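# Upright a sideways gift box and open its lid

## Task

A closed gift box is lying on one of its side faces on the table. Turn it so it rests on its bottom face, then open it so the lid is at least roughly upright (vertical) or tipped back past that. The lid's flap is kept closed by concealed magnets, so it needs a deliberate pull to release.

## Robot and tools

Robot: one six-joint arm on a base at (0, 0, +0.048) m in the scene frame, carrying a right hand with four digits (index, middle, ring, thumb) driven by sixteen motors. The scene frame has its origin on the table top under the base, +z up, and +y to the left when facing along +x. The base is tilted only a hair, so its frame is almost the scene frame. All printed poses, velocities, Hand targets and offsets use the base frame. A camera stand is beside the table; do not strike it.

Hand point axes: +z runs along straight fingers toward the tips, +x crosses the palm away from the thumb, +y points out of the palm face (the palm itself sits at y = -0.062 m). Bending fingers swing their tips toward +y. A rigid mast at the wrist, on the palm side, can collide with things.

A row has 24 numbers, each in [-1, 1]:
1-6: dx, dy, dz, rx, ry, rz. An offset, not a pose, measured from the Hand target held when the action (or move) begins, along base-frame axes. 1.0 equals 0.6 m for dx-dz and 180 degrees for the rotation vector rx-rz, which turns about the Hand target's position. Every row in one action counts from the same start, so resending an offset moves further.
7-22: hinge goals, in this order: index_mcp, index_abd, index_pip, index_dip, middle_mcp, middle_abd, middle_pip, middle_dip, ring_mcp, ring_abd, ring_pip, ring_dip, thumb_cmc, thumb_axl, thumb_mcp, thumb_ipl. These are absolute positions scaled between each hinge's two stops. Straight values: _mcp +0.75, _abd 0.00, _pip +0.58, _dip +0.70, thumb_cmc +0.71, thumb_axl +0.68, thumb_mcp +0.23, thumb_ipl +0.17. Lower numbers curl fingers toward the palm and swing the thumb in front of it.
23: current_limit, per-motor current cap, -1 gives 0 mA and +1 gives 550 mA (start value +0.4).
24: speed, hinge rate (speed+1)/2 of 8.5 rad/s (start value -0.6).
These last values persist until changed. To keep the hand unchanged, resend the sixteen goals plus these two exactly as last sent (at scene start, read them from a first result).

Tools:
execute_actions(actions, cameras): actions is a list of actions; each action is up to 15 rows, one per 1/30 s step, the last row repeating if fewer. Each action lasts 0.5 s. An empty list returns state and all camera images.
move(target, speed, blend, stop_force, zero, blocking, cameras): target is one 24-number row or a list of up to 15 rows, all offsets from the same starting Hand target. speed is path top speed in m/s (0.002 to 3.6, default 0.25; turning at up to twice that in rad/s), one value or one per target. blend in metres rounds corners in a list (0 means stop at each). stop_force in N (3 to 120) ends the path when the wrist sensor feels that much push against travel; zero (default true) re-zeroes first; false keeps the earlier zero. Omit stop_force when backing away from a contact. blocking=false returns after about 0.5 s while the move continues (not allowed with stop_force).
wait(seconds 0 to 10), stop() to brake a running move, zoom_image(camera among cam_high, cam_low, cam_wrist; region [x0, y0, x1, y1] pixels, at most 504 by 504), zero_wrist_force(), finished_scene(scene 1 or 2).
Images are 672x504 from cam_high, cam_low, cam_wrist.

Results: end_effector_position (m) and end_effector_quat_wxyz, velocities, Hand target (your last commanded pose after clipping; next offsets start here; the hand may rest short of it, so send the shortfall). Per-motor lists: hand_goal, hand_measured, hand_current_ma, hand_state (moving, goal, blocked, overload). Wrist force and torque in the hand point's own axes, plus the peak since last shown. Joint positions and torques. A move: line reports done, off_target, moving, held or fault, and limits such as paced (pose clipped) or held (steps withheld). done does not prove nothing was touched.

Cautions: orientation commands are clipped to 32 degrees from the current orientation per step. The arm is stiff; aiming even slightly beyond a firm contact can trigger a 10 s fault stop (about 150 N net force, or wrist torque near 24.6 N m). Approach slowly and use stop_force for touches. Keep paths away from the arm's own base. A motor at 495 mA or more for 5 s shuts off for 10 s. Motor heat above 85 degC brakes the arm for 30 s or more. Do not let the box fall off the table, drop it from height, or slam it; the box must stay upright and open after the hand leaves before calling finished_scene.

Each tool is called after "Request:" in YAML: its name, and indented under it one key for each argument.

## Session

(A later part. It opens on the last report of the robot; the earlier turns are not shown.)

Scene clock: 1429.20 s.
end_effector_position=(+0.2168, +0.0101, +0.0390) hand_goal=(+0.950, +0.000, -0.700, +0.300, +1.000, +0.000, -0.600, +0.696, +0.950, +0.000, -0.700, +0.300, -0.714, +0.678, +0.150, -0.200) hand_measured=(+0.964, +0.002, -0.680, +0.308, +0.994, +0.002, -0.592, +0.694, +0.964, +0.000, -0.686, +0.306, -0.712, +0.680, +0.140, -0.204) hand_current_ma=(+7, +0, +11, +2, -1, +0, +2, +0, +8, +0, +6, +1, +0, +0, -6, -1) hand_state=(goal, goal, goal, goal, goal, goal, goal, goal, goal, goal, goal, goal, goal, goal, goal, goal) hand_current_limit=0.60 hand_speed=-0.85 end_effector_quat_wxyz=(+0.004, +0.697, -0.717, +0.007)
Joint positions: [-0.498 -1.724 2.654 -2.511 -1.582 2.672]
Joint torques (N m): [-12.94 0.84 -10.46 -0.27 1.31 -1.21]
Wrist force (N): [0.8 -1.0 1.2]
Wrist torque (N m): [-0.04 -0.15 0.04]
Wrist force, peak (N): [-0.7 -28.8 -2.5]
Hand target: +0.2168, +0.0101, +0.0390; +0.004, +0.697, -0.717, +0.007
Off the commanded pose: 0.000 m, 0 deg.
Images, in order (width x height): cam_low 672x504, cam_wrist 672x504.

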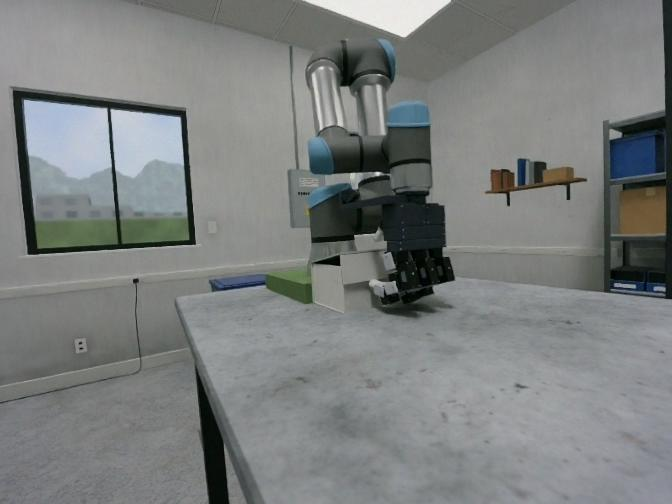

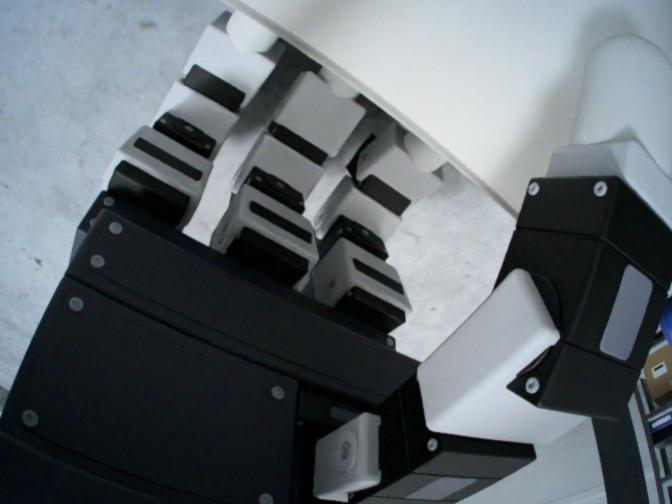

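Request:
move:
  target:
    - [0.0082,0,0.0657,0,0,0,0.95,0,-0.72,0.3,0.96,0,-0.70,0.3,0.95,0,-0.72,0.3,-0.571,0.678,0.3,0.1,0.6,-0.8]
    - [-0.0018,0,0.1365,0,0,0,0.95,0,-0.72,0.3,0.96,0,-0.70,0.3,0.95,0,-0.72,0.3,-0.571,0.678,0.3,0.1,0.6,-0.8]
    - [-0.0187,0,0.1813,0,0,0,0.95,0,-0.72,0.3,0.96,0,-0.70,0.3,0.95,0,-0.72,0.3,-0.571,0.678,0.3,0.1,0.6,-0.8]
  speed: 0.06
  blend: [0.01, 0.01, 0]
  cameras: ["cam_high", "cam_low", "cam_wrist"]

Request:
zoom_image:
  camera: "cam_low"
  region: [280, 200, 480, 330]

Scene clock: 1446.83 s.
end_effector_position=(+0.2057, +0.0100, +0.1478) hand_goal=(+0.950, +0.000, -0.720, +0.300, +0.960, +0.000, -0.700, +0.300, +0.950, +0.000, -0.720, +0.300, -0.570, +0.678, +0.300, +0.100) hand_measured=(+0.956, +0.002, -0.706, +0.306, +0.962, +0.002, -0.692, +0.304, +0.952, +0.000, -0.714, +0.304, -0.572, +0.680, +0.288, +0.096) hand_current_ma=(+2, +0, +6, +2, +0, +0, +2, +0, +0, +0, +2, +0, +0, +0, -7, -1) hand_state=(goal, goal, goal, goal, goal, goal, goal, goal, goal, goal, goal, goal, goal, goal, goal, goal) hand_current_limit=0.60 hand_speed=-0.80 end_effector_quat_wxyz=(+0.004, +0.697, -0.717, +0.007)
Joint positions: [-0.519 -2.064 2.484 -2.002 -1.582 2.651]
Joint torques (N m): [12.36 2.41 -15.88 -1.3 1.87 1.1]
Wrist force (N): [0.5 0.1 1.0]
Wrist torque (N m): [-0.02 -0.13 0.11]
Wrist force, peak (N): [1.0 -1.6 2.9]
Hand target: +0.2056, +0.0101, +0.1478; +0.004, +0.697, -0.717, +0.007
Off the commanded pose: 0.000 m, 0 deg.
move: done

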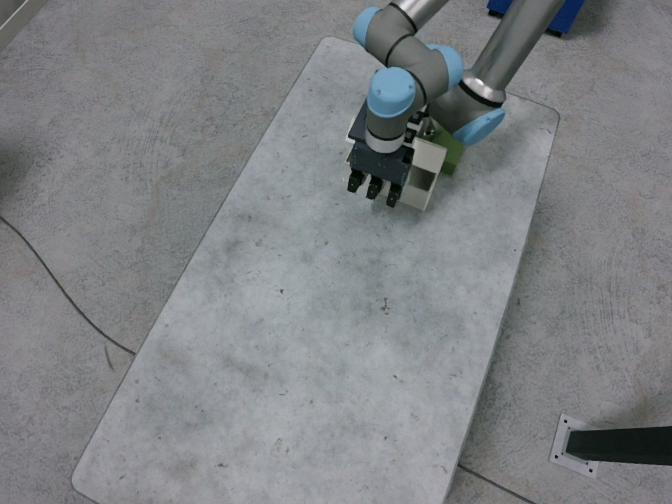

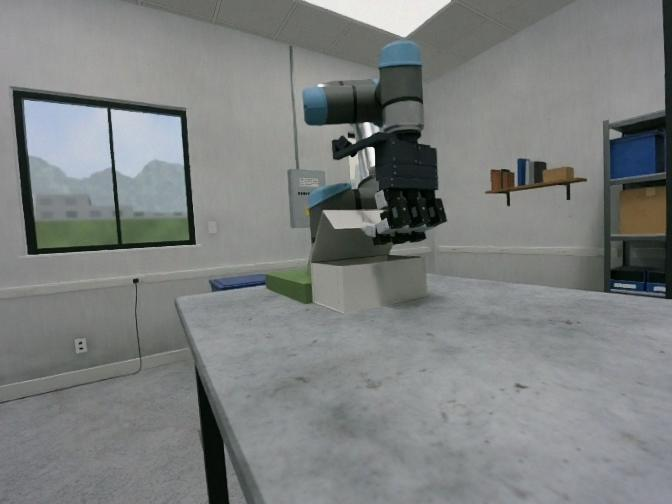

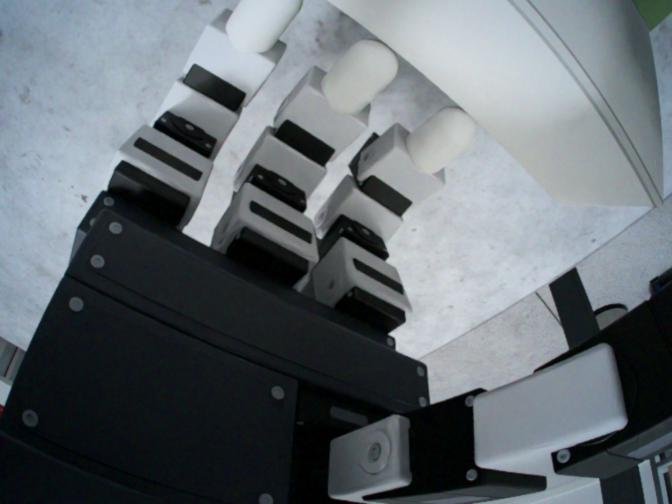

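Scaled by 2.520.

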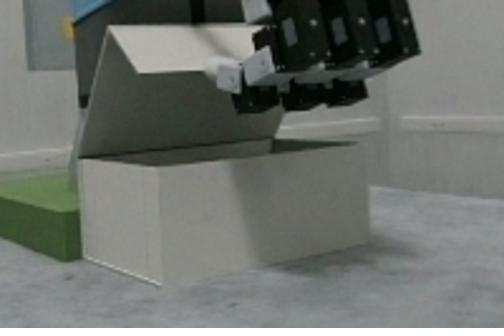

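Request:
move:
  target:
    - [-0.0245,0,0.0412,0,0,0,0.95,0,-0.72,0.3,0.96,0,-0.70,0.3,0.95,0,-0.72,0.3,0.4,0.678,0.225,0.168,0.6,-0.8]
    - [-0.0555,0,0.0777,0,0,0,0.95,0,-0.72,0.3,0.96,0,-0.70,0.3,0.95,0,-0.72,0.3,0.4,0.678,0.225,0.168,0.6,-0.8]
  speed: 0.06
  blend: [0.01, 0]
  cameras: ["cam_high", "cam_low", "cam_wrist"]

Request:
zoom_image:
  camera: "cam_low"
  region: [280, 180, 480, 330]

Scene clock: 1467.60 s.
end_effector_position=(+0.1723, +0.0101, +0.1944) hand_goal=(+0.950, +0.000, -0.720, +0.300, +0.960, +0.000, -0.700, +0.300, +0.950, +0.000, -0.720, +0.300, +0.400, +0.678, +0.226, +0.168) hand_measured=(+0.952, +0.002, -0.712, +0.304, +0.962, +0.002, -0.692, +0.304, +0.952, +0.000, -0.714, +0.304, +0.398, +0.680, +0.224, +0.164) hand_current_ma=(+0, +0, +2, +1, +0, +0, +2, +0, +0, +0, +2, +0, +0, +0, +0, -1) hand_state=(goal, goal, goal, goal, goal, goal, goal, goal, goal, goal, goal, goal, goal, goal, goal, goal) hand_current_limit=0.60 hand_speed=-0.80 end_effector_quat_wxyz=(+0.004, +0.697, -0.717, +0.007)
Joint positions: [-0.593 -2.25 2.429 -1.761 -1.581 2.577]
Joint torques (N m): [14.12 9.74 -16.78 -0.32 0.49 0.39]
Wrist force (N): [0.3 0.4 0.6]
Wrist torque (N m): [-0.01 -0.03 0.03]
Wrist force, peak (N): [1.1 -0.9 1.5]
Hand target: +0.1723, +0.0101, +0.1944; +0.004, +0.697, -0.717, +0.007
Off the commanded pose: 0.000 m, 0 deg.
move: done

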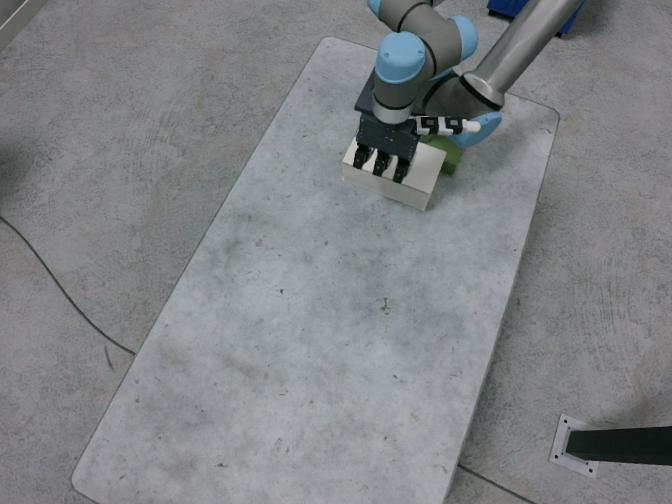

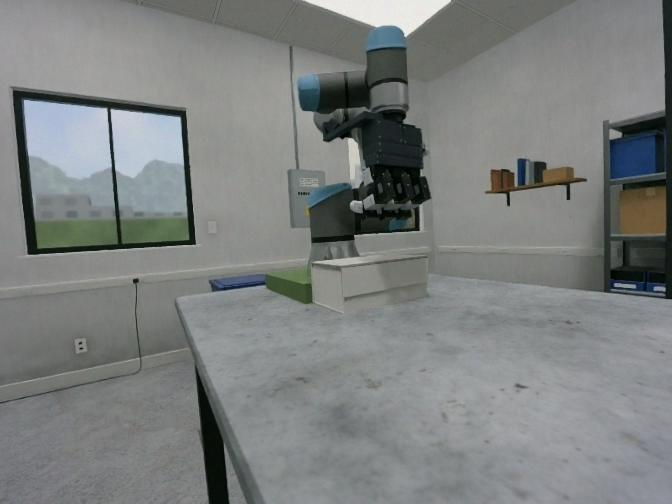

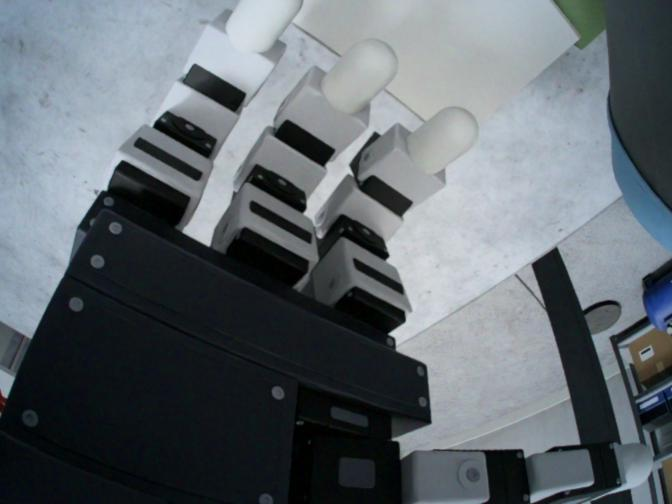

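Scaled by 2.520.

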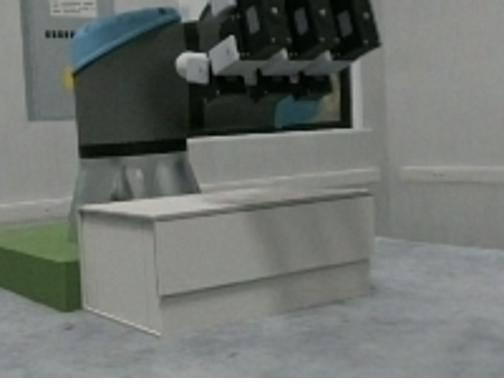

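Request:
move:
  target:
    - [0.15,0,0.0,0,0,0,0.945,0,-0.445,0.348,0.945,0,-0.445,0.348,0.945,0,-0.445,0.348,0.4,0.678,0.225,0.168,0.7,-0.6]
    - [0.15,0,-0.2683,0,0,0,0.945,0,-0.445,0.348,0.945,0,-0.445,0.348,0.945,0,-0.445,0.348,0.4,0.678,0.225,0.168,0.7,-0.6]
  speed: [0.25, 0.12]
  blend: [0.02, 0]

Request:
move:
  target: [-0.0667,0,0,0,0,0,0.945,0,-0.445,0.348,0.945,0,-0.445,0.348,0.945,0,-0.445,0.348,0.4,0.678,0.225,0.168,0.7,-0.6]
  speed: 0.06
  stop_force: 5
  cameras: ["cam_low", "cam_wrist"]

Request:
zoom_image:
  camera: "cam_low"
  region: [290, 230, 470, 330]

Scene clock: 1483.43 s.
end_effector_position=(+0.2623, +0.0101, +0.0335) hand_goal=(+0.946, +0.000, -0.444, +0.348, +0.946, +0.000, -0.444, +0.348, +0.946, +0.000, -0.444, +0.348, +0.400, +0.678, +0.226, +0.168) hand_measured=(+0.946, +0.002, -0.444, +0.346, +0.946, +0.002, -0.444, +0.346, +0.946, +0.000, -0.444, +0.346, +0.398, +0.680, +0.224, +0.164) hand_current_ma=(+0, +0, +0, +0, +0, +0, +0, +0, +0, +0, +0, +0, +0, +0, -1, -1) hand_state=(goal, goal, goal, goal, goal, goal, goal, goal, goal, goal, goal, goal, goal, goal, goal, goal) hand_current_limit=0.70 hand_speed=-0.60 end_effector_quat_wxyz=(+0.004, +0.697, -0.717, +0.007)
Joint positions: [-0.429 -1.572 2.547 -2.556 -1.583 2.741]
Joint torques (N m): [14.66 -8.48 -20.98 -3.94 -1.95 1.1]
Wrist force (N): [0.6 0.4 0.5]
Wrist torque (N m): [-0.01 -0.12 0.10]
Wrist force, peak (N): [0.5 3.0 0.8]
Hand target: +0.2623, +0.0101, +0.0334; +0.004, +0.697, -0.717, +0.007
Off the commanded pose: 0.000 m, 0 deg.
move: done

Scene clock: 1484.93 s.
end_effector_position=(+0.2223, +0.0101, +0.0334) hand_goal=(+0.946, +0.000, -0.444, +0.348, +0.946, +0.000, -0.444, +0.348, +0.946, +0.000, -0.444, +0.348, +0.400, +0.678, +0.226, +0.168) hand_measured=(+0.946, +0.002, -0.444, +0.346, +0.946, +0.002, -0.444, +0.346, +0.946, +0.000, -0.444, +0.346, +0.398, +0.680, +0.224, +0.164) hand_current_ma=(+0, +0, +0, +0, +0, +0, +0, +0, +0, +0, +0, +0, +0, +0, -1, -1) hand_state=(goal, goal, goal, goal, goal, goal, goal, goal, goal, goal, goal, goal, goal, goal, goal, goal) hand_current_limit=0.70 hand_speed=-0.60 end_effector_quat_wxyz=(+0.004, +0.697, -0.717, +0.007)
Joint positions: [-0.488 -1.684 2.648 -2.545 -1.583 2.682]
Joint torques (N m): [14.36 -0.48 -19.08 -3.98 0.55 -0.35]
Wrist force (N): [0.8 0.3 0.4]
Wrist torque (N m): [-0.03 -0.13 0.07]
Wrist force, peak (N): [0.4 1.1 0.4]
Hand target: +0.2223, +0.0101, +0.0334; +0.004, +0.697, -0.717, +0.007
Off the commanded pose: 0.000 m, 0 deg.
move: done
Images, in order (width x height): cam_low 672x504, cam_wrist 672x504.

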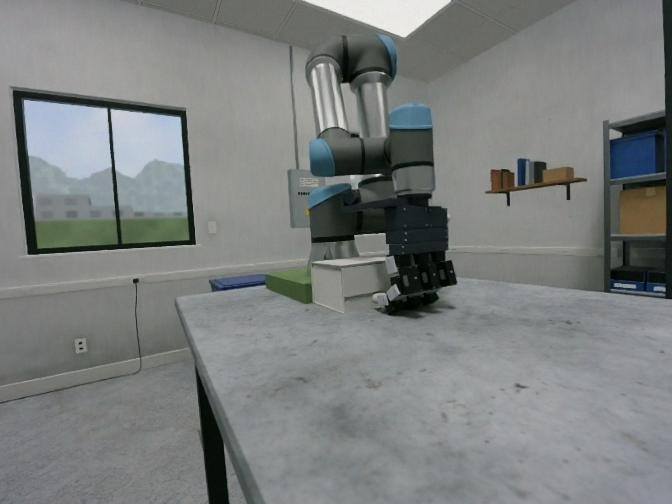

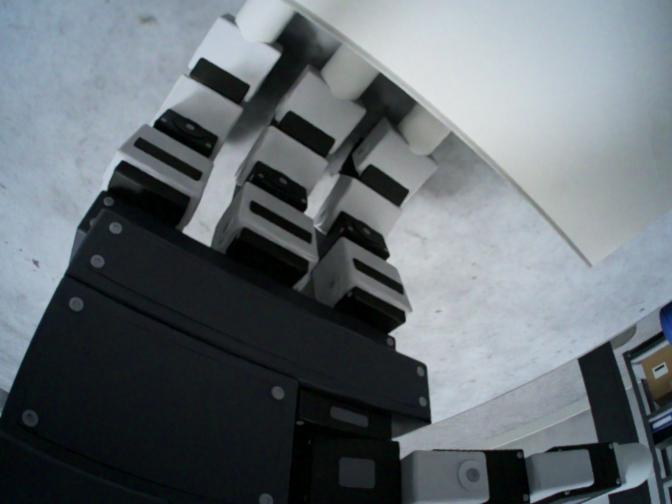

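Scaled by 2.800.

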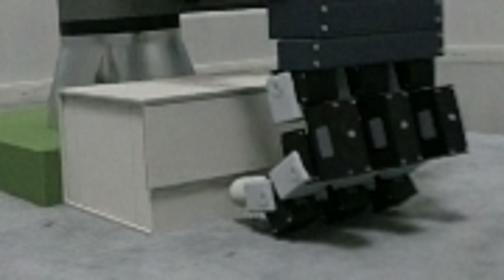

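Request:
move:
  target: [-0.0135,0,-0.0017,0,0,0,0.945,0,-0.445,0.348,0.945,0,-0.445,0.348,0.945,0,-0.445,0.348,0.4,0.678,0.225,0.168,0.7,-0.6]
  speed: 0.03
  stop_force: 5

Request:
execute_actions:
  actions:
    - [[0,0,0,0,0,0,0.93,0,-0.47,0.348,1.0,0,-0.56,0.45,0.93,0,-0.47,0.348,0.4,0.678,0.225,0.168,0.7,-0.75]]
    - [[0,0,0,0,0,0,0.93,0,-0.47,0.348,1.0,0,-0.66,0.696,0.93,0,-0.47,0.348,0.4,0.678,0.225,0.168,0.7,-0.75]]
    - [[0,0,0,0,0,0,0.93,0,-0.47,0.348,0.93,0,-0.56,0.696,0.93,0,-0.47,0.348,0.4,0.678,0.225,0.168,0.7,-0.75]]
    - [[0,0,0,0,0,0,0.93,0,-0.48,0.348,0.88,0,-0.50,0.696,0.93,0,-0.48,0.348,0.4,0.678,0.225,0.168,0.7,-0.85]]
  cameras: ["cam_low"]

Request:
zoom_image:
  camera: "cam_low"
  region: [290, 230, 470, 330]

Scene clock: 1488.67 s.
end_effector_position=(+0.2142, +0.0101, +0.0324) hand_goal=(+0.946, +0.000, -0.444, +0.348, +0.946, +0.000, -0.444, +0.348, +0.946, +0.000, -0.444, +0.348, +0.400, +0.678, +0.226, +0.168) hand_measured=(+0.948, +0.002, -0.446, +0.344, +0.946, +0.002, -0.444, +0.346, +0.946, +0.000, -0.444, +0.346, +0.398, +0.680, +0.224, +0.164) hand_current_ma=(+0, +0, +0, +0, +0, +0, +0, +0, +0, +0, +0, +0, +0, +0, -1, -1) hand_state=(goal, goal, goal, goal, goal, goal, goal, goal, goal, goal, goal, goal, goal, goal, goal, goal) hand_current_limit=0.70 hand_speed=-0.60 end_effector_quat_wxyz=(+0.004, +0.697, -0.717, +0.007)
Joint positions: [-0.503 -1.706 2.669 -2.545 -1.582 2.667]
Joint torques (N m): [13.84 2.59 -25.09 -0.62 2 1.19]
Wrist force (N): [0.6 -0.3 0.2]
Wrist torque (N m): [-0.04 -0.13 0.13]
Wrist force, peak (N): [0.4 -1.2 -0.3]
Hand target: +0.2142, +0.0101, +0.0324; +0.004, +0.697, -0.717, +0.007
Off the commanded pose: 0.000 m, 0 deg.
move: done

Scene clock: 1490.87 s.
end_effector_position=(+0.2142, +0.0101, +0.0324) hand_goal=(+0.930, +0.000, -0.480, +0.348, +0.880, +0.000, -0.500, +0.696, +0.930, +0.000, -0.480, +0.348, +0.400, +0.678, +0.226, +0.168) hand_measured=(+0.944, +0.002, -0.458, +0.350, +0.932, +0.002, -0.568, +0.678, +0.938, +0.000, -0.466, +0.348, +0.398, +0.680, +0.224, +0.164) hand_current_ma=(+6, +0, +13, +0, +66, +0, -98, -10, +2, +0, +6, +0, +0, +0, -1, -1) hand_state=(goal, goal, blocked, goal, blocked, goal, blocked, goal, goal, goal, goal, goal, goal, goal, goal, goal) hand_current_limit=0.70 hand_speed=-0.85 end_effector_quat_wxyz=(+0.004, +0.697, -0.717, +0.007)
Joint positions: [-0.503 -1.706 2.669 -2.545 -1.582 2.667]
Joint torques (N m): [12.75 -0.07 -14.8 -1.83 0.22 0.91]
Wrist force (N): [-0.5 -7.1 -3.1]
Wrist torque (N m): [0.20 -0.05 -0.07]
Wrist force, peak (N): [-0.6 -7.4 -3.3]
Hand target: +0.2142, +0.0101, +0.0324; +0.004, +0.697, -0.717, +0.007
Off the commanded pose: 0.000 m, 0 deg.
Images, in order (width x height): cam_low 672x504.

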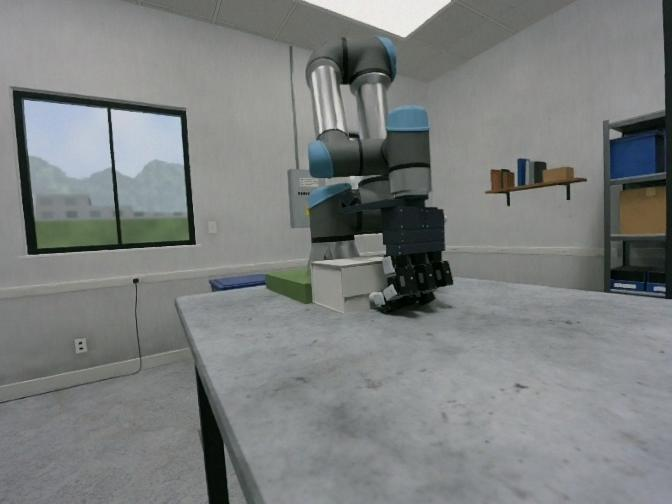

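Scaled by 2.800.

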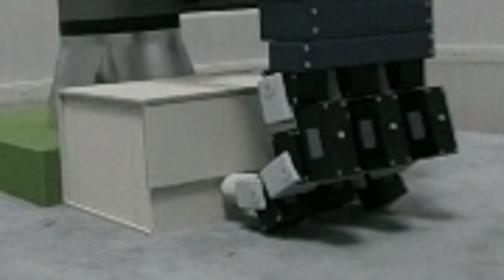

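Request:
execute_actions:
  actions:
    - [[-0.0025,0,0,0,0,0,0.93,0,-0.54,0.348,0.83,0,-0.44,0.696,0.93,0,-0.54,0.348,0.4,0.678,0.225,0.168,0.7,-0.88]]
    - [[0,0,0,0,0,0,0.93,0,-0.60,0.348,0.78,0,-0.38,0.696,0.93,0,-0.60,0.348,0.4,0.678,0.225,0.168,0.75,-0.88]]
    - [[0,0,0,0,0,0,0.91,0,-0.68,0.348,0.73,0,-0.32,0.696,0.91,0,-0.68,0.348,0.4,0.678,0.225,0.168,0.78,-0.88]]
    - [[0,0,0,0,0,0,0.89,0,-0.76,0.30,0.73,0,-0.32,0.696,0.89,0,-0.76,0.30,0.4,0.678,0.225,0.168,0.78,-0.88]]
  cameras: ["cam_low"]

Request:
zoom_image:
  camera: "cam_low"
  region: [290, 230, 470, 330]

Scene clock: 1497.80 s.
end_effector_position=(+0.2127, +0.0101, +0.0324) hand_goal=(+0.890, +0.000, -0.760, +0.300, +0.730, +0.000, -0.320, +0.696, +0.890, +0.000, -0.760, +0.300, +0.400, +0.678, +0.226, +0.168) hand_measured=(+0.976, +0.002, -0.568, +0.376, +0.936, +0.004, -0.548, +0.644, +0.982, +0.000, -0.624, +0.370, +0.398, +0.680, +0.224, +0.164) hand_current_ma=(+163, +0, +489, +121, +490, +0, -489, -61, +183, +0, +332, +102, +0, +0, -1, -1) hand_state=(blocked, goal, blocked, blocked, blocked, goal, blocked, blocked, blocked, goal, blocked, blocked, goal, goal, goal, goal) hand_current_limit=0.78 hand_speed=-0.88 end_effector_quat_wxyz=(+0.004, +0.697, -0.717, +0.007)
Joint positions: [-0.505 -1.711 2.673 -2.543 -1.582 2.665]
Joint torques (N m): [11.72 3.39 -9.6 2.49 -2.29 0.94]
Wrist force (N): [-0.7 -24.9 -2.6]
Wrist torque (N m): [0.74 -0.09 -0.47]
Wrist force, peak (N): [-0.7 -25.0 -2.6]
Hand target: +0.2127, +0.0101, +0.0324; +0.004, +0.697, -0.717, +0.007
Off the commanded pose: 0.000 m, 0 deg.
Images, in order (width x height): cam_low 672x504.

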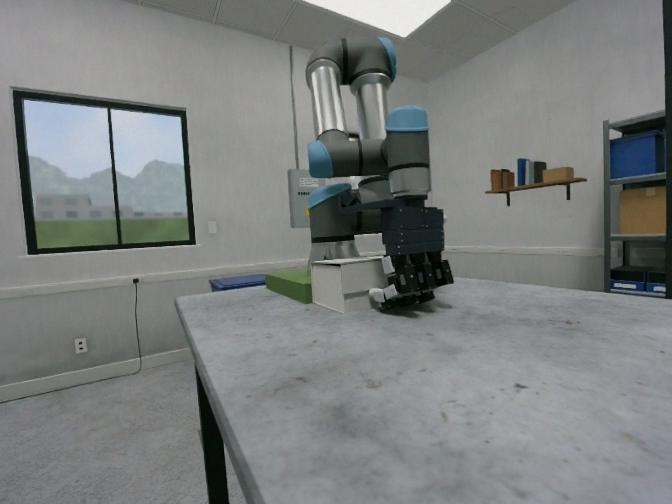

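Scaled by 2.800.

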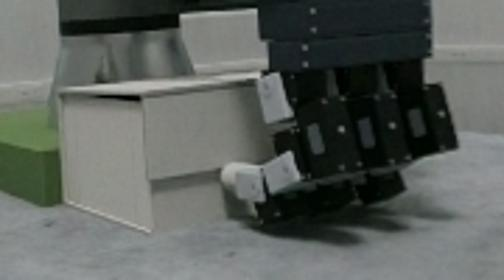

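Request:
execute_actions:
  actions:
    - [[0.0025,0,0.003,0,0,0,0.95,0,-0.70,0.3,0.95,0,-0.56,0.696,0.95,0,-0.70,0.3,0.4,0.678,0.225,0.168,0.7,-0.85]]
    - [[0.003,0,0.008,0,0,0,0.95,0,-0.72,0.3,1.0,0,-0.64,0.696,0.95,0,-0.72,0.3,0.4,0.678,0.225,0.168,0.6,-0.85]]

Request:
move:
  target:
    - [0.007,0,0.0657,0,0,0,0.95,0,-0.72,0.3,0.96,0,-0.70,0.3,0.95,0,-0.72,0.3,0.4,0.678,0.225,0.168,0.6,-0.8]
    - [0.002,0,0.118,0,0,0,0.95,0,-0.72,0.3,0.96,0,-0.70,0.3,0.95,0,-0.72,0.3,0.4,0.678,0.225,0.168,0.6,-0.8]
  speed: 0.06
  blend: [0.01, 0]
  cameras: ["cam_low", "cam_wrist", "cam_high"]

Request:
zoom_image:
  camera: "cam_low"
  region: [290, 200, 470, 330]

Scene clock: 1501.67 s.
end_effector_position=(+0.2160, +0.0101, +0.0390) hand_goal=(+0.950, +0.000, -0.720, +0.300, +1.000, +0.000, -0.640, +0.696, +0.950, +0.000, -0.720, +0.300, +0.400, +0.678, +0.226, +0.168) hand_measured=(+0.976, +0.002, -0.690, +0.312, +0.994, +0.002, -0.632, +0.694, +0.974, +0.000, -0.696, +0.310, +0.398, +0.680, +0.224, +0.164) hand_current_ma=(+19, +0, +22, +5, -1, +0, +2, +0, +18, +0, +15, +3, +0, +0, -1, -1) hand_state=(blocked, goal, blocked, goal, goal, goal, goal, goal, blocked, goal, blocked, goal, goal, goal, goal, goal) hand_current_limit=0.60 hand_speed=-0.85 end_effector_quat_wxyz=(+0.004, +0.697, -0.717, +0.007)
Joint positions: [-0.499 -1.727 2.656 -2.51 -1.582 2.671]
Joint torques (N m): [-13.9 -0.73 -10.31 0.06 1.35 -1.37]
Wrist force (N): [1.0 -2.2 1.2]
Wrist torque (N m): [-0.02 -0.11 0.04]
Wrist force, peak (N): [-0.6 -25.0 -2.6]
Hand target: +0.2160, +0.0101, +0.0390; +0.004, +0.697, -0.717, +0.007
Off the commanded pose: 0.000 m, 0 deg.

Scene clock: 1503.30 s.
end_effector_position=(+0.2172, +0.0100, +0.1098) hand_goal=(+0.950, +0.000, -0.720, +0.300, +0.960, +0.000, -0.700, +0.300, +0.950, +0.000, -0.720, +0.300, +0.400, +0.678, +0.226, +0.168) hand_measured=(+0.956, +0.002, -0.704, +0.308, +0.962, +0.002, -0.692, +0.304, +0.954, +0.000, -0.712, +0.304, +0.398, +0.680, +0.224, +0.164) hand_current_ma=(+2, +0, +7, +2, +0, +0, +2, +0, +1, +0, +2, +1, +0, +0, -1, -1) hand_state=(goal, goal, goal, goal, goal, goal, goal, goal, goal, goal, goal, goal, goal, goal, goal, goal) hand_current_limit=0.60 hand_speed=-0.80 end_effector_quat_wxyz=(+0.004, +0.697, -0.717, +0.007)
Joint positions: [-0.497 -1.945 2.537 -2.174 -1.583 2.673]
Joint torques (N m): [-8.91 2.03 -15.1 -1.49 1.49 0.21]
Wrist force (N): [0.7 0.1 0.4]
Wrist torque (N m): [-0.01 -0.12 0.13]
Wrist force, peak (N): [1.7 -4.0 2.0]
Hand target: +0.2172, +0.0101, +0.1098; +0.004, +0.697, -0.717, +0.007
Off the commanded pose: 0.000 m, 0 deg.
move: done

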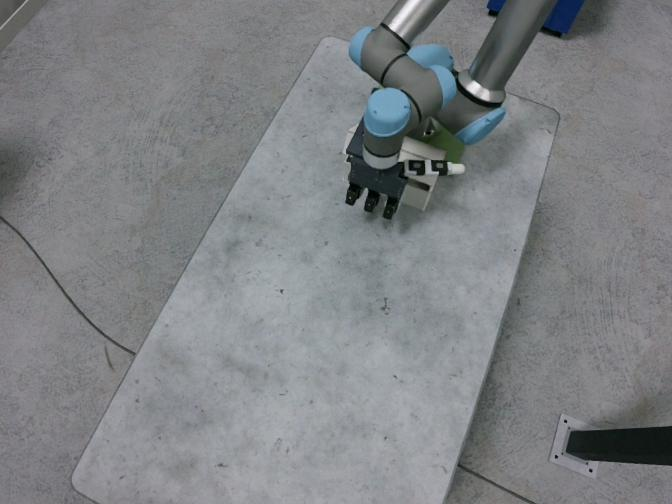

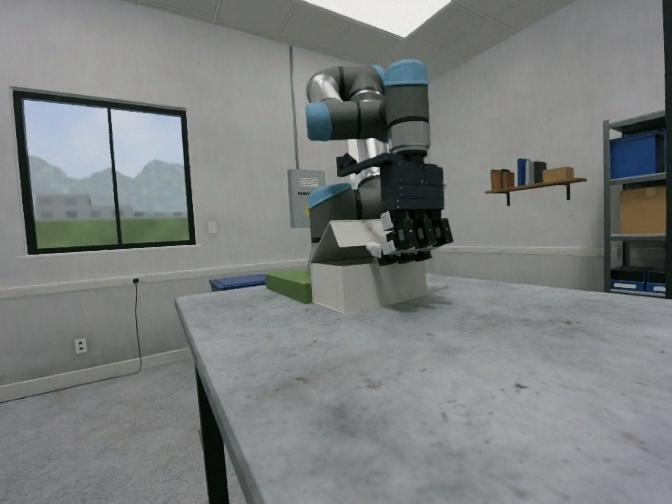

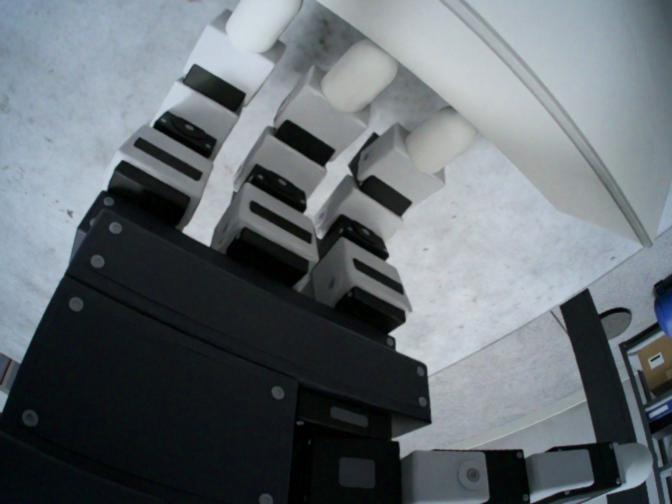

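Scaled by 2.800.

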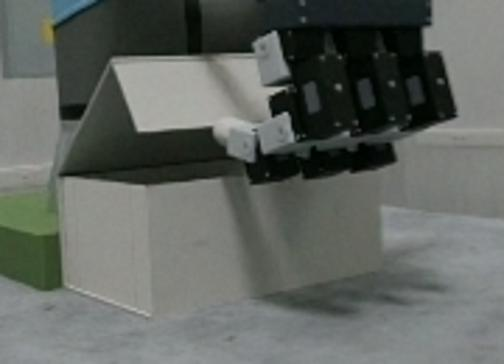

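Request:
execute_actions:
  actions:
    - [[-0.0053,0,0.0277,0,0,0,0.95,0,-0.72,0.3,0.95,0,-0.72,0.3,0.95,0,-0.72,0.3,0.6,0.678,0.225,0.168,0.6,-0.8]]
    - [[0.0043,0,-0.002,0,0,0,0.83,0,-0.59,0.348,0.83,0,-0.59,0.348,0.83,0,-0.59,0.348,0.714,0.678,0.225,0.168,0.6,-0.8]]
    - [[0.0037,0,-0.0022,0,0,0,0.702,0,-0.4854,0.3768,0.702,0,-0.4854,0.3768,0.702,0,-0.4854,0.3768,0.714,0.678,0.225,0.168,0.6,-0.8]]
    - [[0.0033,0,-0.0048,0,0,0,0.574,0,-0.381,0.4058,0.574,0,-0.381,0.4058,0.574,0,-0.381,0.4058,0.714,0.678,0.225,0.168,0.6,-0.8]]
    - [[0.0028,0,-0.0072,0,0,0,0.4452,0,-0.2774,0.4348,0.4452,0,-0.2774,0.4348,0.4452,0,-0.2774,0.4348,0.714,0.678,0.225,0.168,0.6,-0.8]]
    - [[0.0017,0,-0.0093,0,0,0,0.3164,0,-0.1737,0.4638,0.3164,0,-0.1737,0.4638,0.3164,0,-0.1737,0.4638,0.714,0.678,0.225,0.168,0.6,-0.8]]
  cameras: ["cam_low", "cam_wrist"]

Request:
zoom_image:
  camera: "cam_low"
  region: [290, 190, 470, 320]

Scene clock: 1514.43 s.
end_effector_position=(+0.2235, +0.0101, +0.1111) hand_goal=(+0.316, +0.000, -0.174, +0.464, +0.316, +0.000, -0.174, +0.464, +0.316, +0.000, -0.174, +0.464, +0.714, +0.678, +0.226, +0.168) hand_measured=(+0.344, +0.002, -0.170, +0.464, +0.338, +0.002, -0.172, +0.462, +0.332, +0.000, -0.174, +0.462, +0.712, +0.680, +0.222, +0.164) hand_current_ma=(+22, +0, +1, +0, +15, +0, +0, +0, +9, +0, +0, +0, +0, +0, -1, -1) hand_state=(blocked, goal, goal, goal, blocked, goal, goal, goal, goal, goal, goal, goal, goal, goal, goal, goal) hand_current_limit=0.60 hand_speed=-0.80 end_effector_quat_wxyz=(+0.004, +0.697, -0.717, +0.007)
Joint positions: [-0.486 -1.924 2.522 -2.179 -1.583 2.684]
Joint torques (N m): [9.27 -10.16 -30.92 -3.72 -1.9 -1.22]
Wrist force (N): [1.1 -0.6 0.5]
Wrist torque (N m): [0.05 -0.14 0.06]
Wrist force, peak (N): [0.7 -0.3 4.4]
Hand target: +0.2235, +0.0101, +0.1111; +0.004, +0.697, -0.717, +0.007
Off the commanded pose: 0.000 m, 0 deg.
Images, in order (width x height): cam_low 672x504, cam_wrist 672x504.

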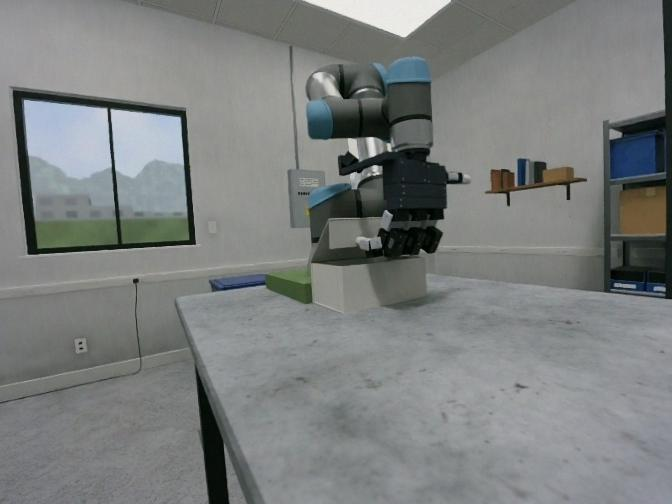

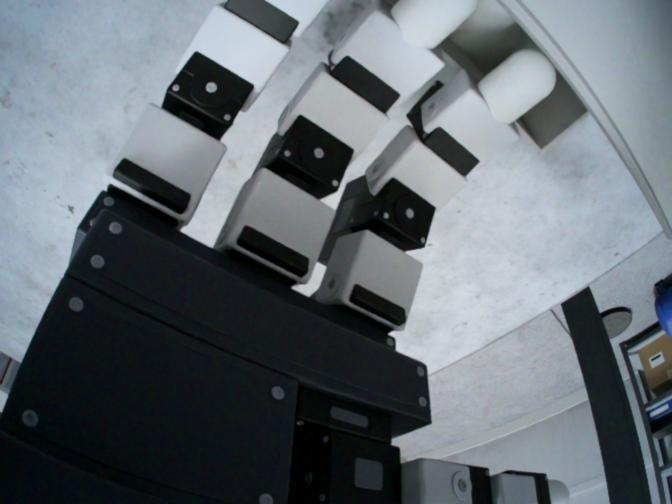

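Scaled by 2.800.

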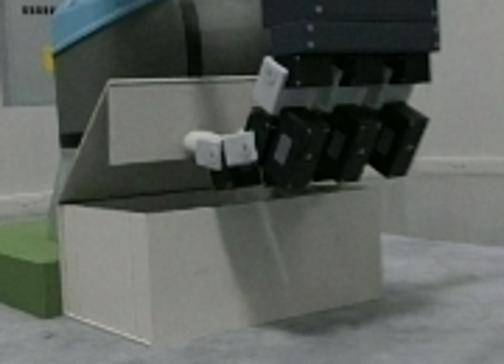

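Request:
zoom_image:
  camera: "cam_low"
  region: [300, 205, 400, 285]

Request:
zoom_image:
  camera: "cam_wrist"
  region: [380, 0, 672, 260]

Scaled by 5.040.

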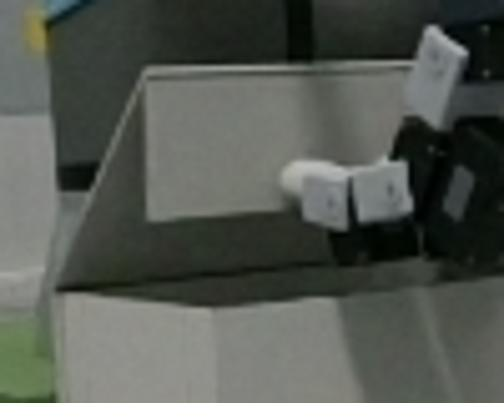

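Scaled by 1.726 from the camera's 672x504 image, which has a finer 960x720 frame.

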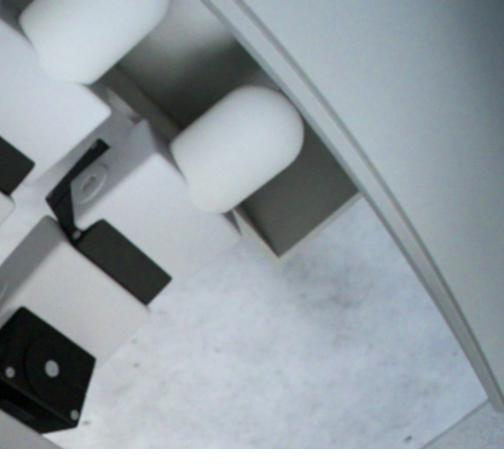

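Request:
zoom_image:
  camera: "cam_low"
  region: [340, 220, 400, 265]

Scaled by 8.400.

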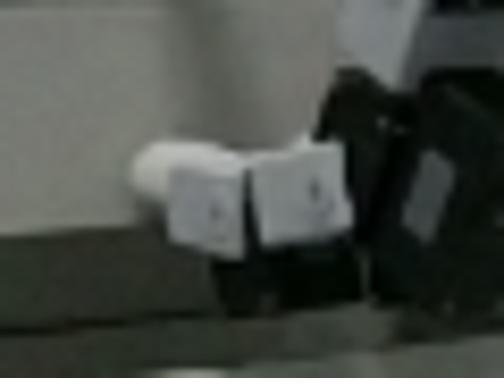

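Request:
execute_actions:
  actions:
    - [[0.0005,0,-0.0113,0,0,0,0.1884,0,-0.0693,0.4928,0.1884,0,-0.0693,0.4928,0.1884,0,-0.0693,0.4928,0.714,0.678,0.225,0.168,0.6,-0.8]]
    - [[-0.0012,0,-0.0132,0,0,0,0.0603,0,0.035,0.5217,0.0603,0,0.035,0.5217,0.0603,0,0.035,0.5217,0.714,0.678,0.225,0.168,0.6,-0.8]]
    - [[-0.0032,0,-0.0147,0,0,0,-0.0685,0,0.1387,0.5507,-0.0685,0,0.1387,0.5507,-0.0685,0,0.1387,0.5507,0.714,0.678,0.225,0.168,0.6,-0.8]]
  cameras: ["cam_low", "cam_wrist"]

Request:
zoom_image:
  camera: "cam_low"
  region: [290, 190, 450, 310]

Scene clock: 1551.50 s.
end_effector_position=(+0.2212, +0.0100, +0.0876) hand_goal=(-0.068, +0.000, +0.138, +0.550, -0.068, +0.000, +0.138, +0.550, -0.068, +0.000, +0.138, +0.550, +0.714, +0.678, +0.226, +0.168) hand_measured=(-0.034, +0.000, +0.144, +0.550, -0.036, +0.000, +0.142, +0.550, -0.036, +0.000, +0.142, +0.550, +0.712, +0.680, +0.222, +0.164) hand_current_ma=(+31, +0, +1, +0, +30, +0, +1, +0, +28, +0, +0, +0, +0, +0, -1, -1) hand_state=(blocked, goal, goal, goal, blocked, goal, goal, goal, blocked, goal, goal, goal, goal, goal, goal, goal) hand_current_limit=0.60 hand_speed=-0.80 end_effector_quat_wxyz=(+0.004, +0.697, -0.717, +0.007)
Joint positions: [-0.49 -1.873 2.569 -2.277 -1.583 2.68]
Joint torques (N m): [13.54 -17.12 -14.48 -3.74 1.46 1.26]
Wrist force (N): [0.9 0.3 1.0]
Wrist torque (N m): [0.15 -0.12 0.11]
Wrist force, peak (N): [0.6 -1.9 -2.1]
Hand target: +0.2211, +0.0101, +0.0876; +0.004, +0.697, -0.717, +0.007
Off the commanded pose: 0.000 m, 0 deg.
Images, in order (width x height): cam_low 672x504, cam_wrist 672x504.

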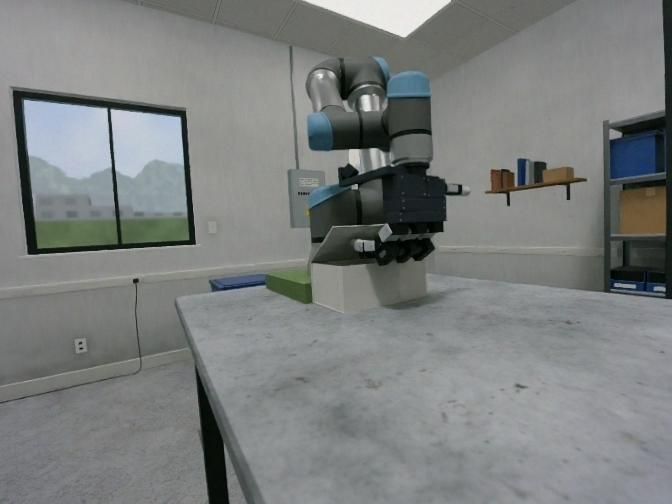

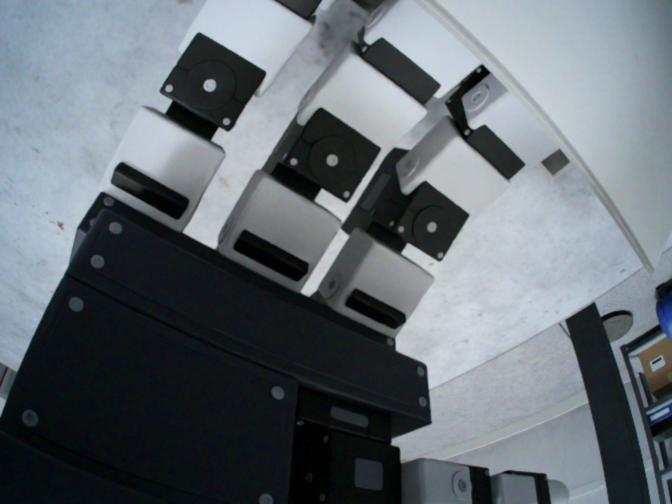

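Scaled by 3.150.

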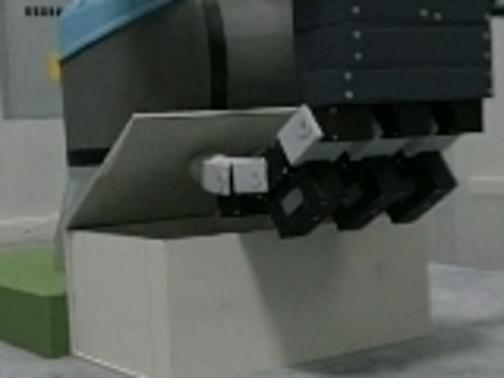

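Request:
move:
  target:
    - [-0.0257,0,0.0375,0,0,0,-0.0685,0,0.1387,0.5507,-0.0685,0,0.1387,0.5507,-0.0685,0,0.1387,0.5507,0.714,0.678,0.225,0.168,0.6,-0.8]
    - [-0.0583,0,0.067,0,0,0,-0.0685,0,0.1387,0.5507,-0.0685,0,0.1387,0.5507,-0.0685,0,0.1387,0.5507,0.714,0.678,0.225,0.168,0.6,-0.8]
  speed: 0.05
  blend: [0.008, 0]
  cameras: ["cam_high", "cam_low", "cam_wrist"]

Request:
zoom_image:
  camera: "cam_low"
  region: [290, 170, 450, 310]

Scene clock: 1570.63 s.
end_effector_position=(+0.1862, +0.0100, +0.1278) hand_goal=(-0.068, +0.000, +0.138, +0.550, -0.068, +0.000, +0.138, +0.550, -0.068, +0.000, +0.138, +0.550, +0.714, +0.678, +0.226, +0.168) hand_measured=(-0.042, +0.000, +0.144, +0.552, -0.044, +0.000, +0.142, +0.550, -0.046, +0.000, +0.142, +0.550, +0.712, +0.680, +0.222, +0.164) hand_current_ma=(+21, +0, +2, +0, +18, +0, +1, +0, +14, +0, +0, +0, +0, +0, -1, -1) hand_state=(blocked, goal, goal, goal, blocked, goal, goal, goal, blocked, goal, goal, goal, goal, goal, goal, goal) hand_current_limit=0.60 hand_speed=-0.80 end_effector_quat_wxyz=(+0.004, +0.697, -0.717, +0.007)
Joint positions: [-0.56 -2.111 2.559 -2.031 -1.582 2.611]
Joint torques (N m): [14.7 0.35 -28.59 -1.74 1.35 0.93]
Wrist force (N): [0.8 0.1 0.3]
Wrist torque (N m): [0.14 -0.09 0.06]
Wrist force, peak (N): [1.1 0.0 1.3]
Hand target: +0.1862, +0.0101, +0.1278; +0.004, +0.697, -0.717, +0.007
Off the commanded pose: 0.000 m, 0 deg.
move: done

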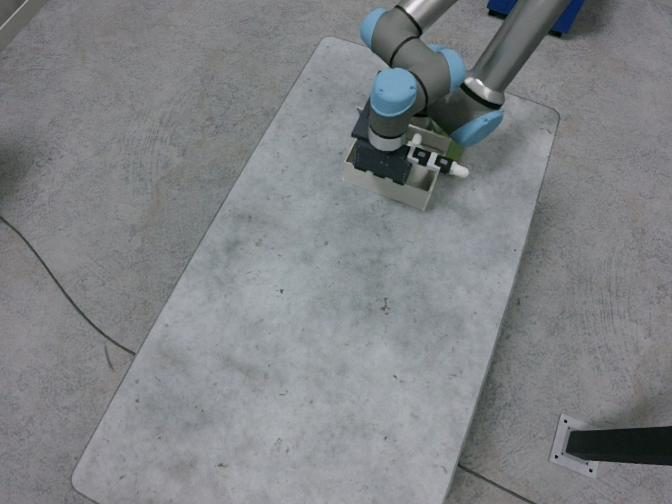

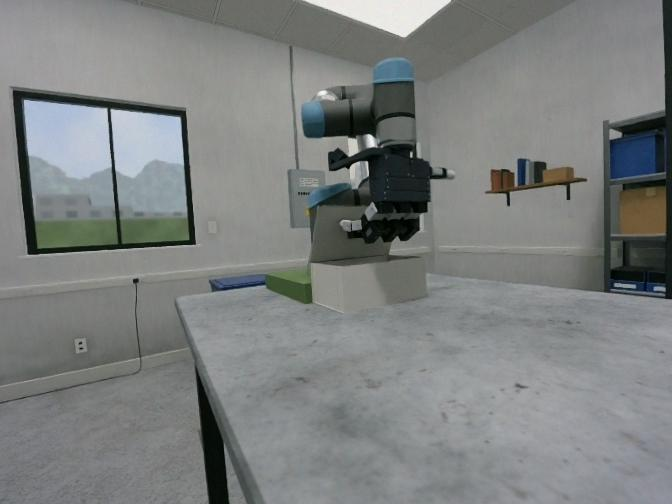

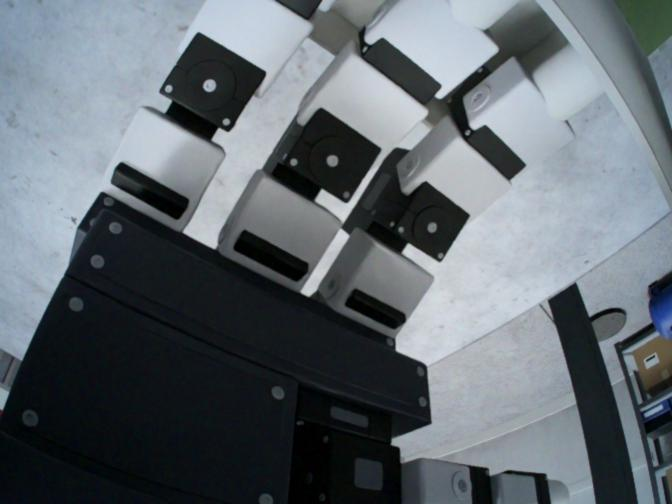

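Scaled by 3.150.

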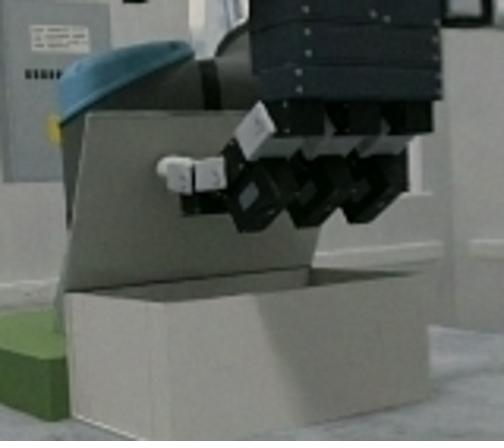

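Request:
move:
  target:
    - [-0.0395,0,0.0202,0,0,0,-0.0685,0,0.1387,0.5507,-0.0685,0,0.1387,0.5507,-0.0685,0,0.1387,0.5507,0.714,0.678,0.225,0.168,0.6,-0.8]
    - [-0.068,0,0.0277,0,0,0,-0.0685,0,0.1387,0.5507,-0.0685,0,0.1387,0.5507,-0.0685,0,0.1387,0.5507,0.714,0.678,0.225,0.168,0.6,-0.8]
  speed: 0.04
  blend: [0.008, 0]
  stop_force: 4
  cameras: ["cam_high", "cam_low", "cam_wrist"]

Request:
zoom_image:
  camera: "cam_low"
  region: [290, 170, 450, 310]

Scene clock: 1573.87 s.
end_effector_position=(+0.1803, +0.0101, +0.1307) hand_goal=(-0.068, +0.000, +0.138, +0.550, -0.068, +0.000, +0.138, +0.550, -0.068, +0.000, +0.138, +0.550, +0.714, +0.678, +0.226, +0.168) hand_measured=(-0.042, -0.004, +0.140, +0.548, -0.046, -0.002, +0.140, +0.548, -0.048, +0.000, +0.142, +0.550, +0.712, +0.680, +0.222, +0.164) hand_current_ma=(+20, -1, +0, +0, +15, +0, +0, +0, +12, +0, +0, +0, +0, +0, -1, -1) hand_state=(blocked, goal, goal, goal, blocked, goal, goal, goal, goal, goal, goal, goal, goal, goal, goal, goal) hand_current_limit=0.60 hand_speed=-0.80 end_effector_quat_wxyz=(+0.004, +0.697, -0.717, +0.007)
Joint positions: [-0.572 -2.142 2.563 -2.003 -1.582 2.597]
Joint torques (N m): [-13.14 -9.82 -33.23 -0.15 -1.15 -1.37]
Wrist force (N): [0.2 -0.5 0.2]
Wrist torque (N m): [0.10 -0.01 0.02]
Wrist force, peak (N): [1.7 -18.4 -0.3]
Hand target: +0.1803, +0.0101, +0.1307; +0.004, +0.697, -0.717, +0.007 (not the last commanded pose)
Off the commanded pose: 0.038 m, 0 deg.
move: contact; path passed 0 of 2 targets

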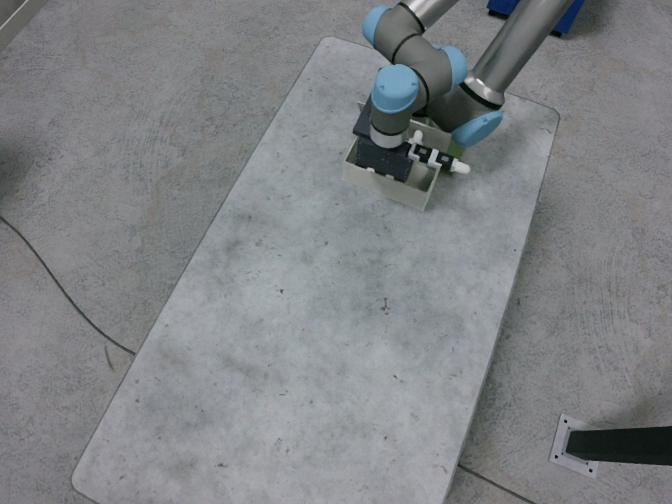

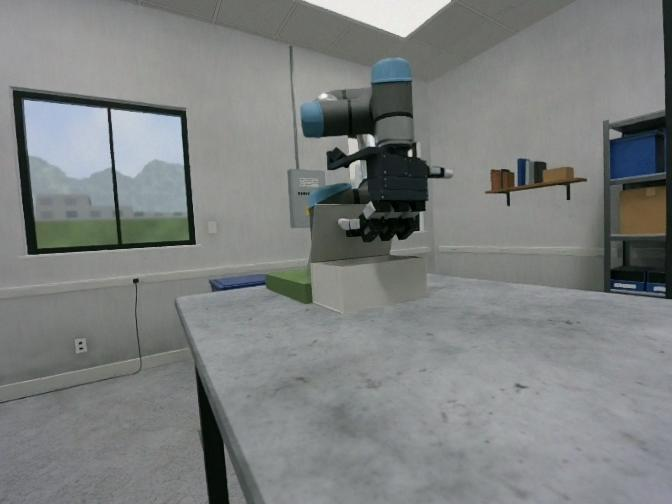

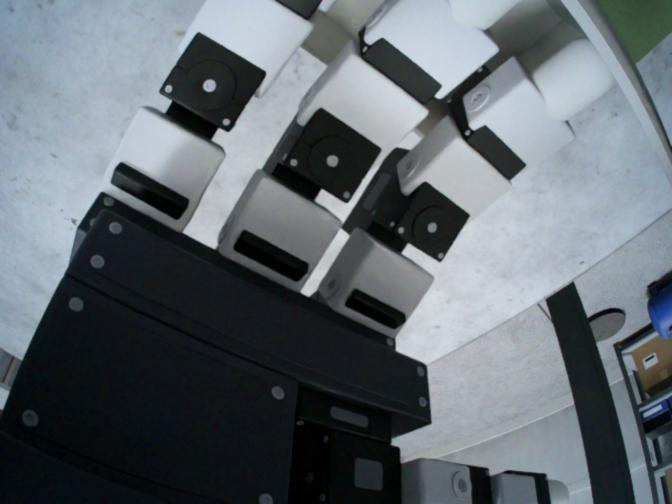

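Scaled by 3.150.

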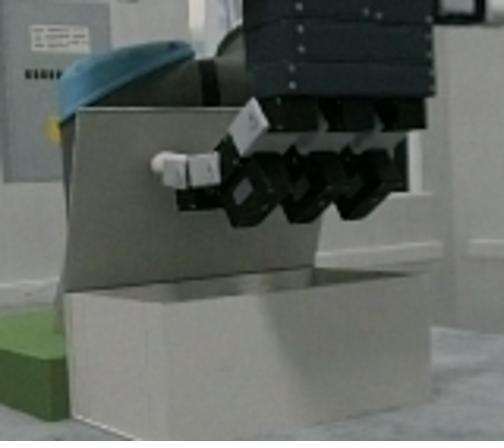

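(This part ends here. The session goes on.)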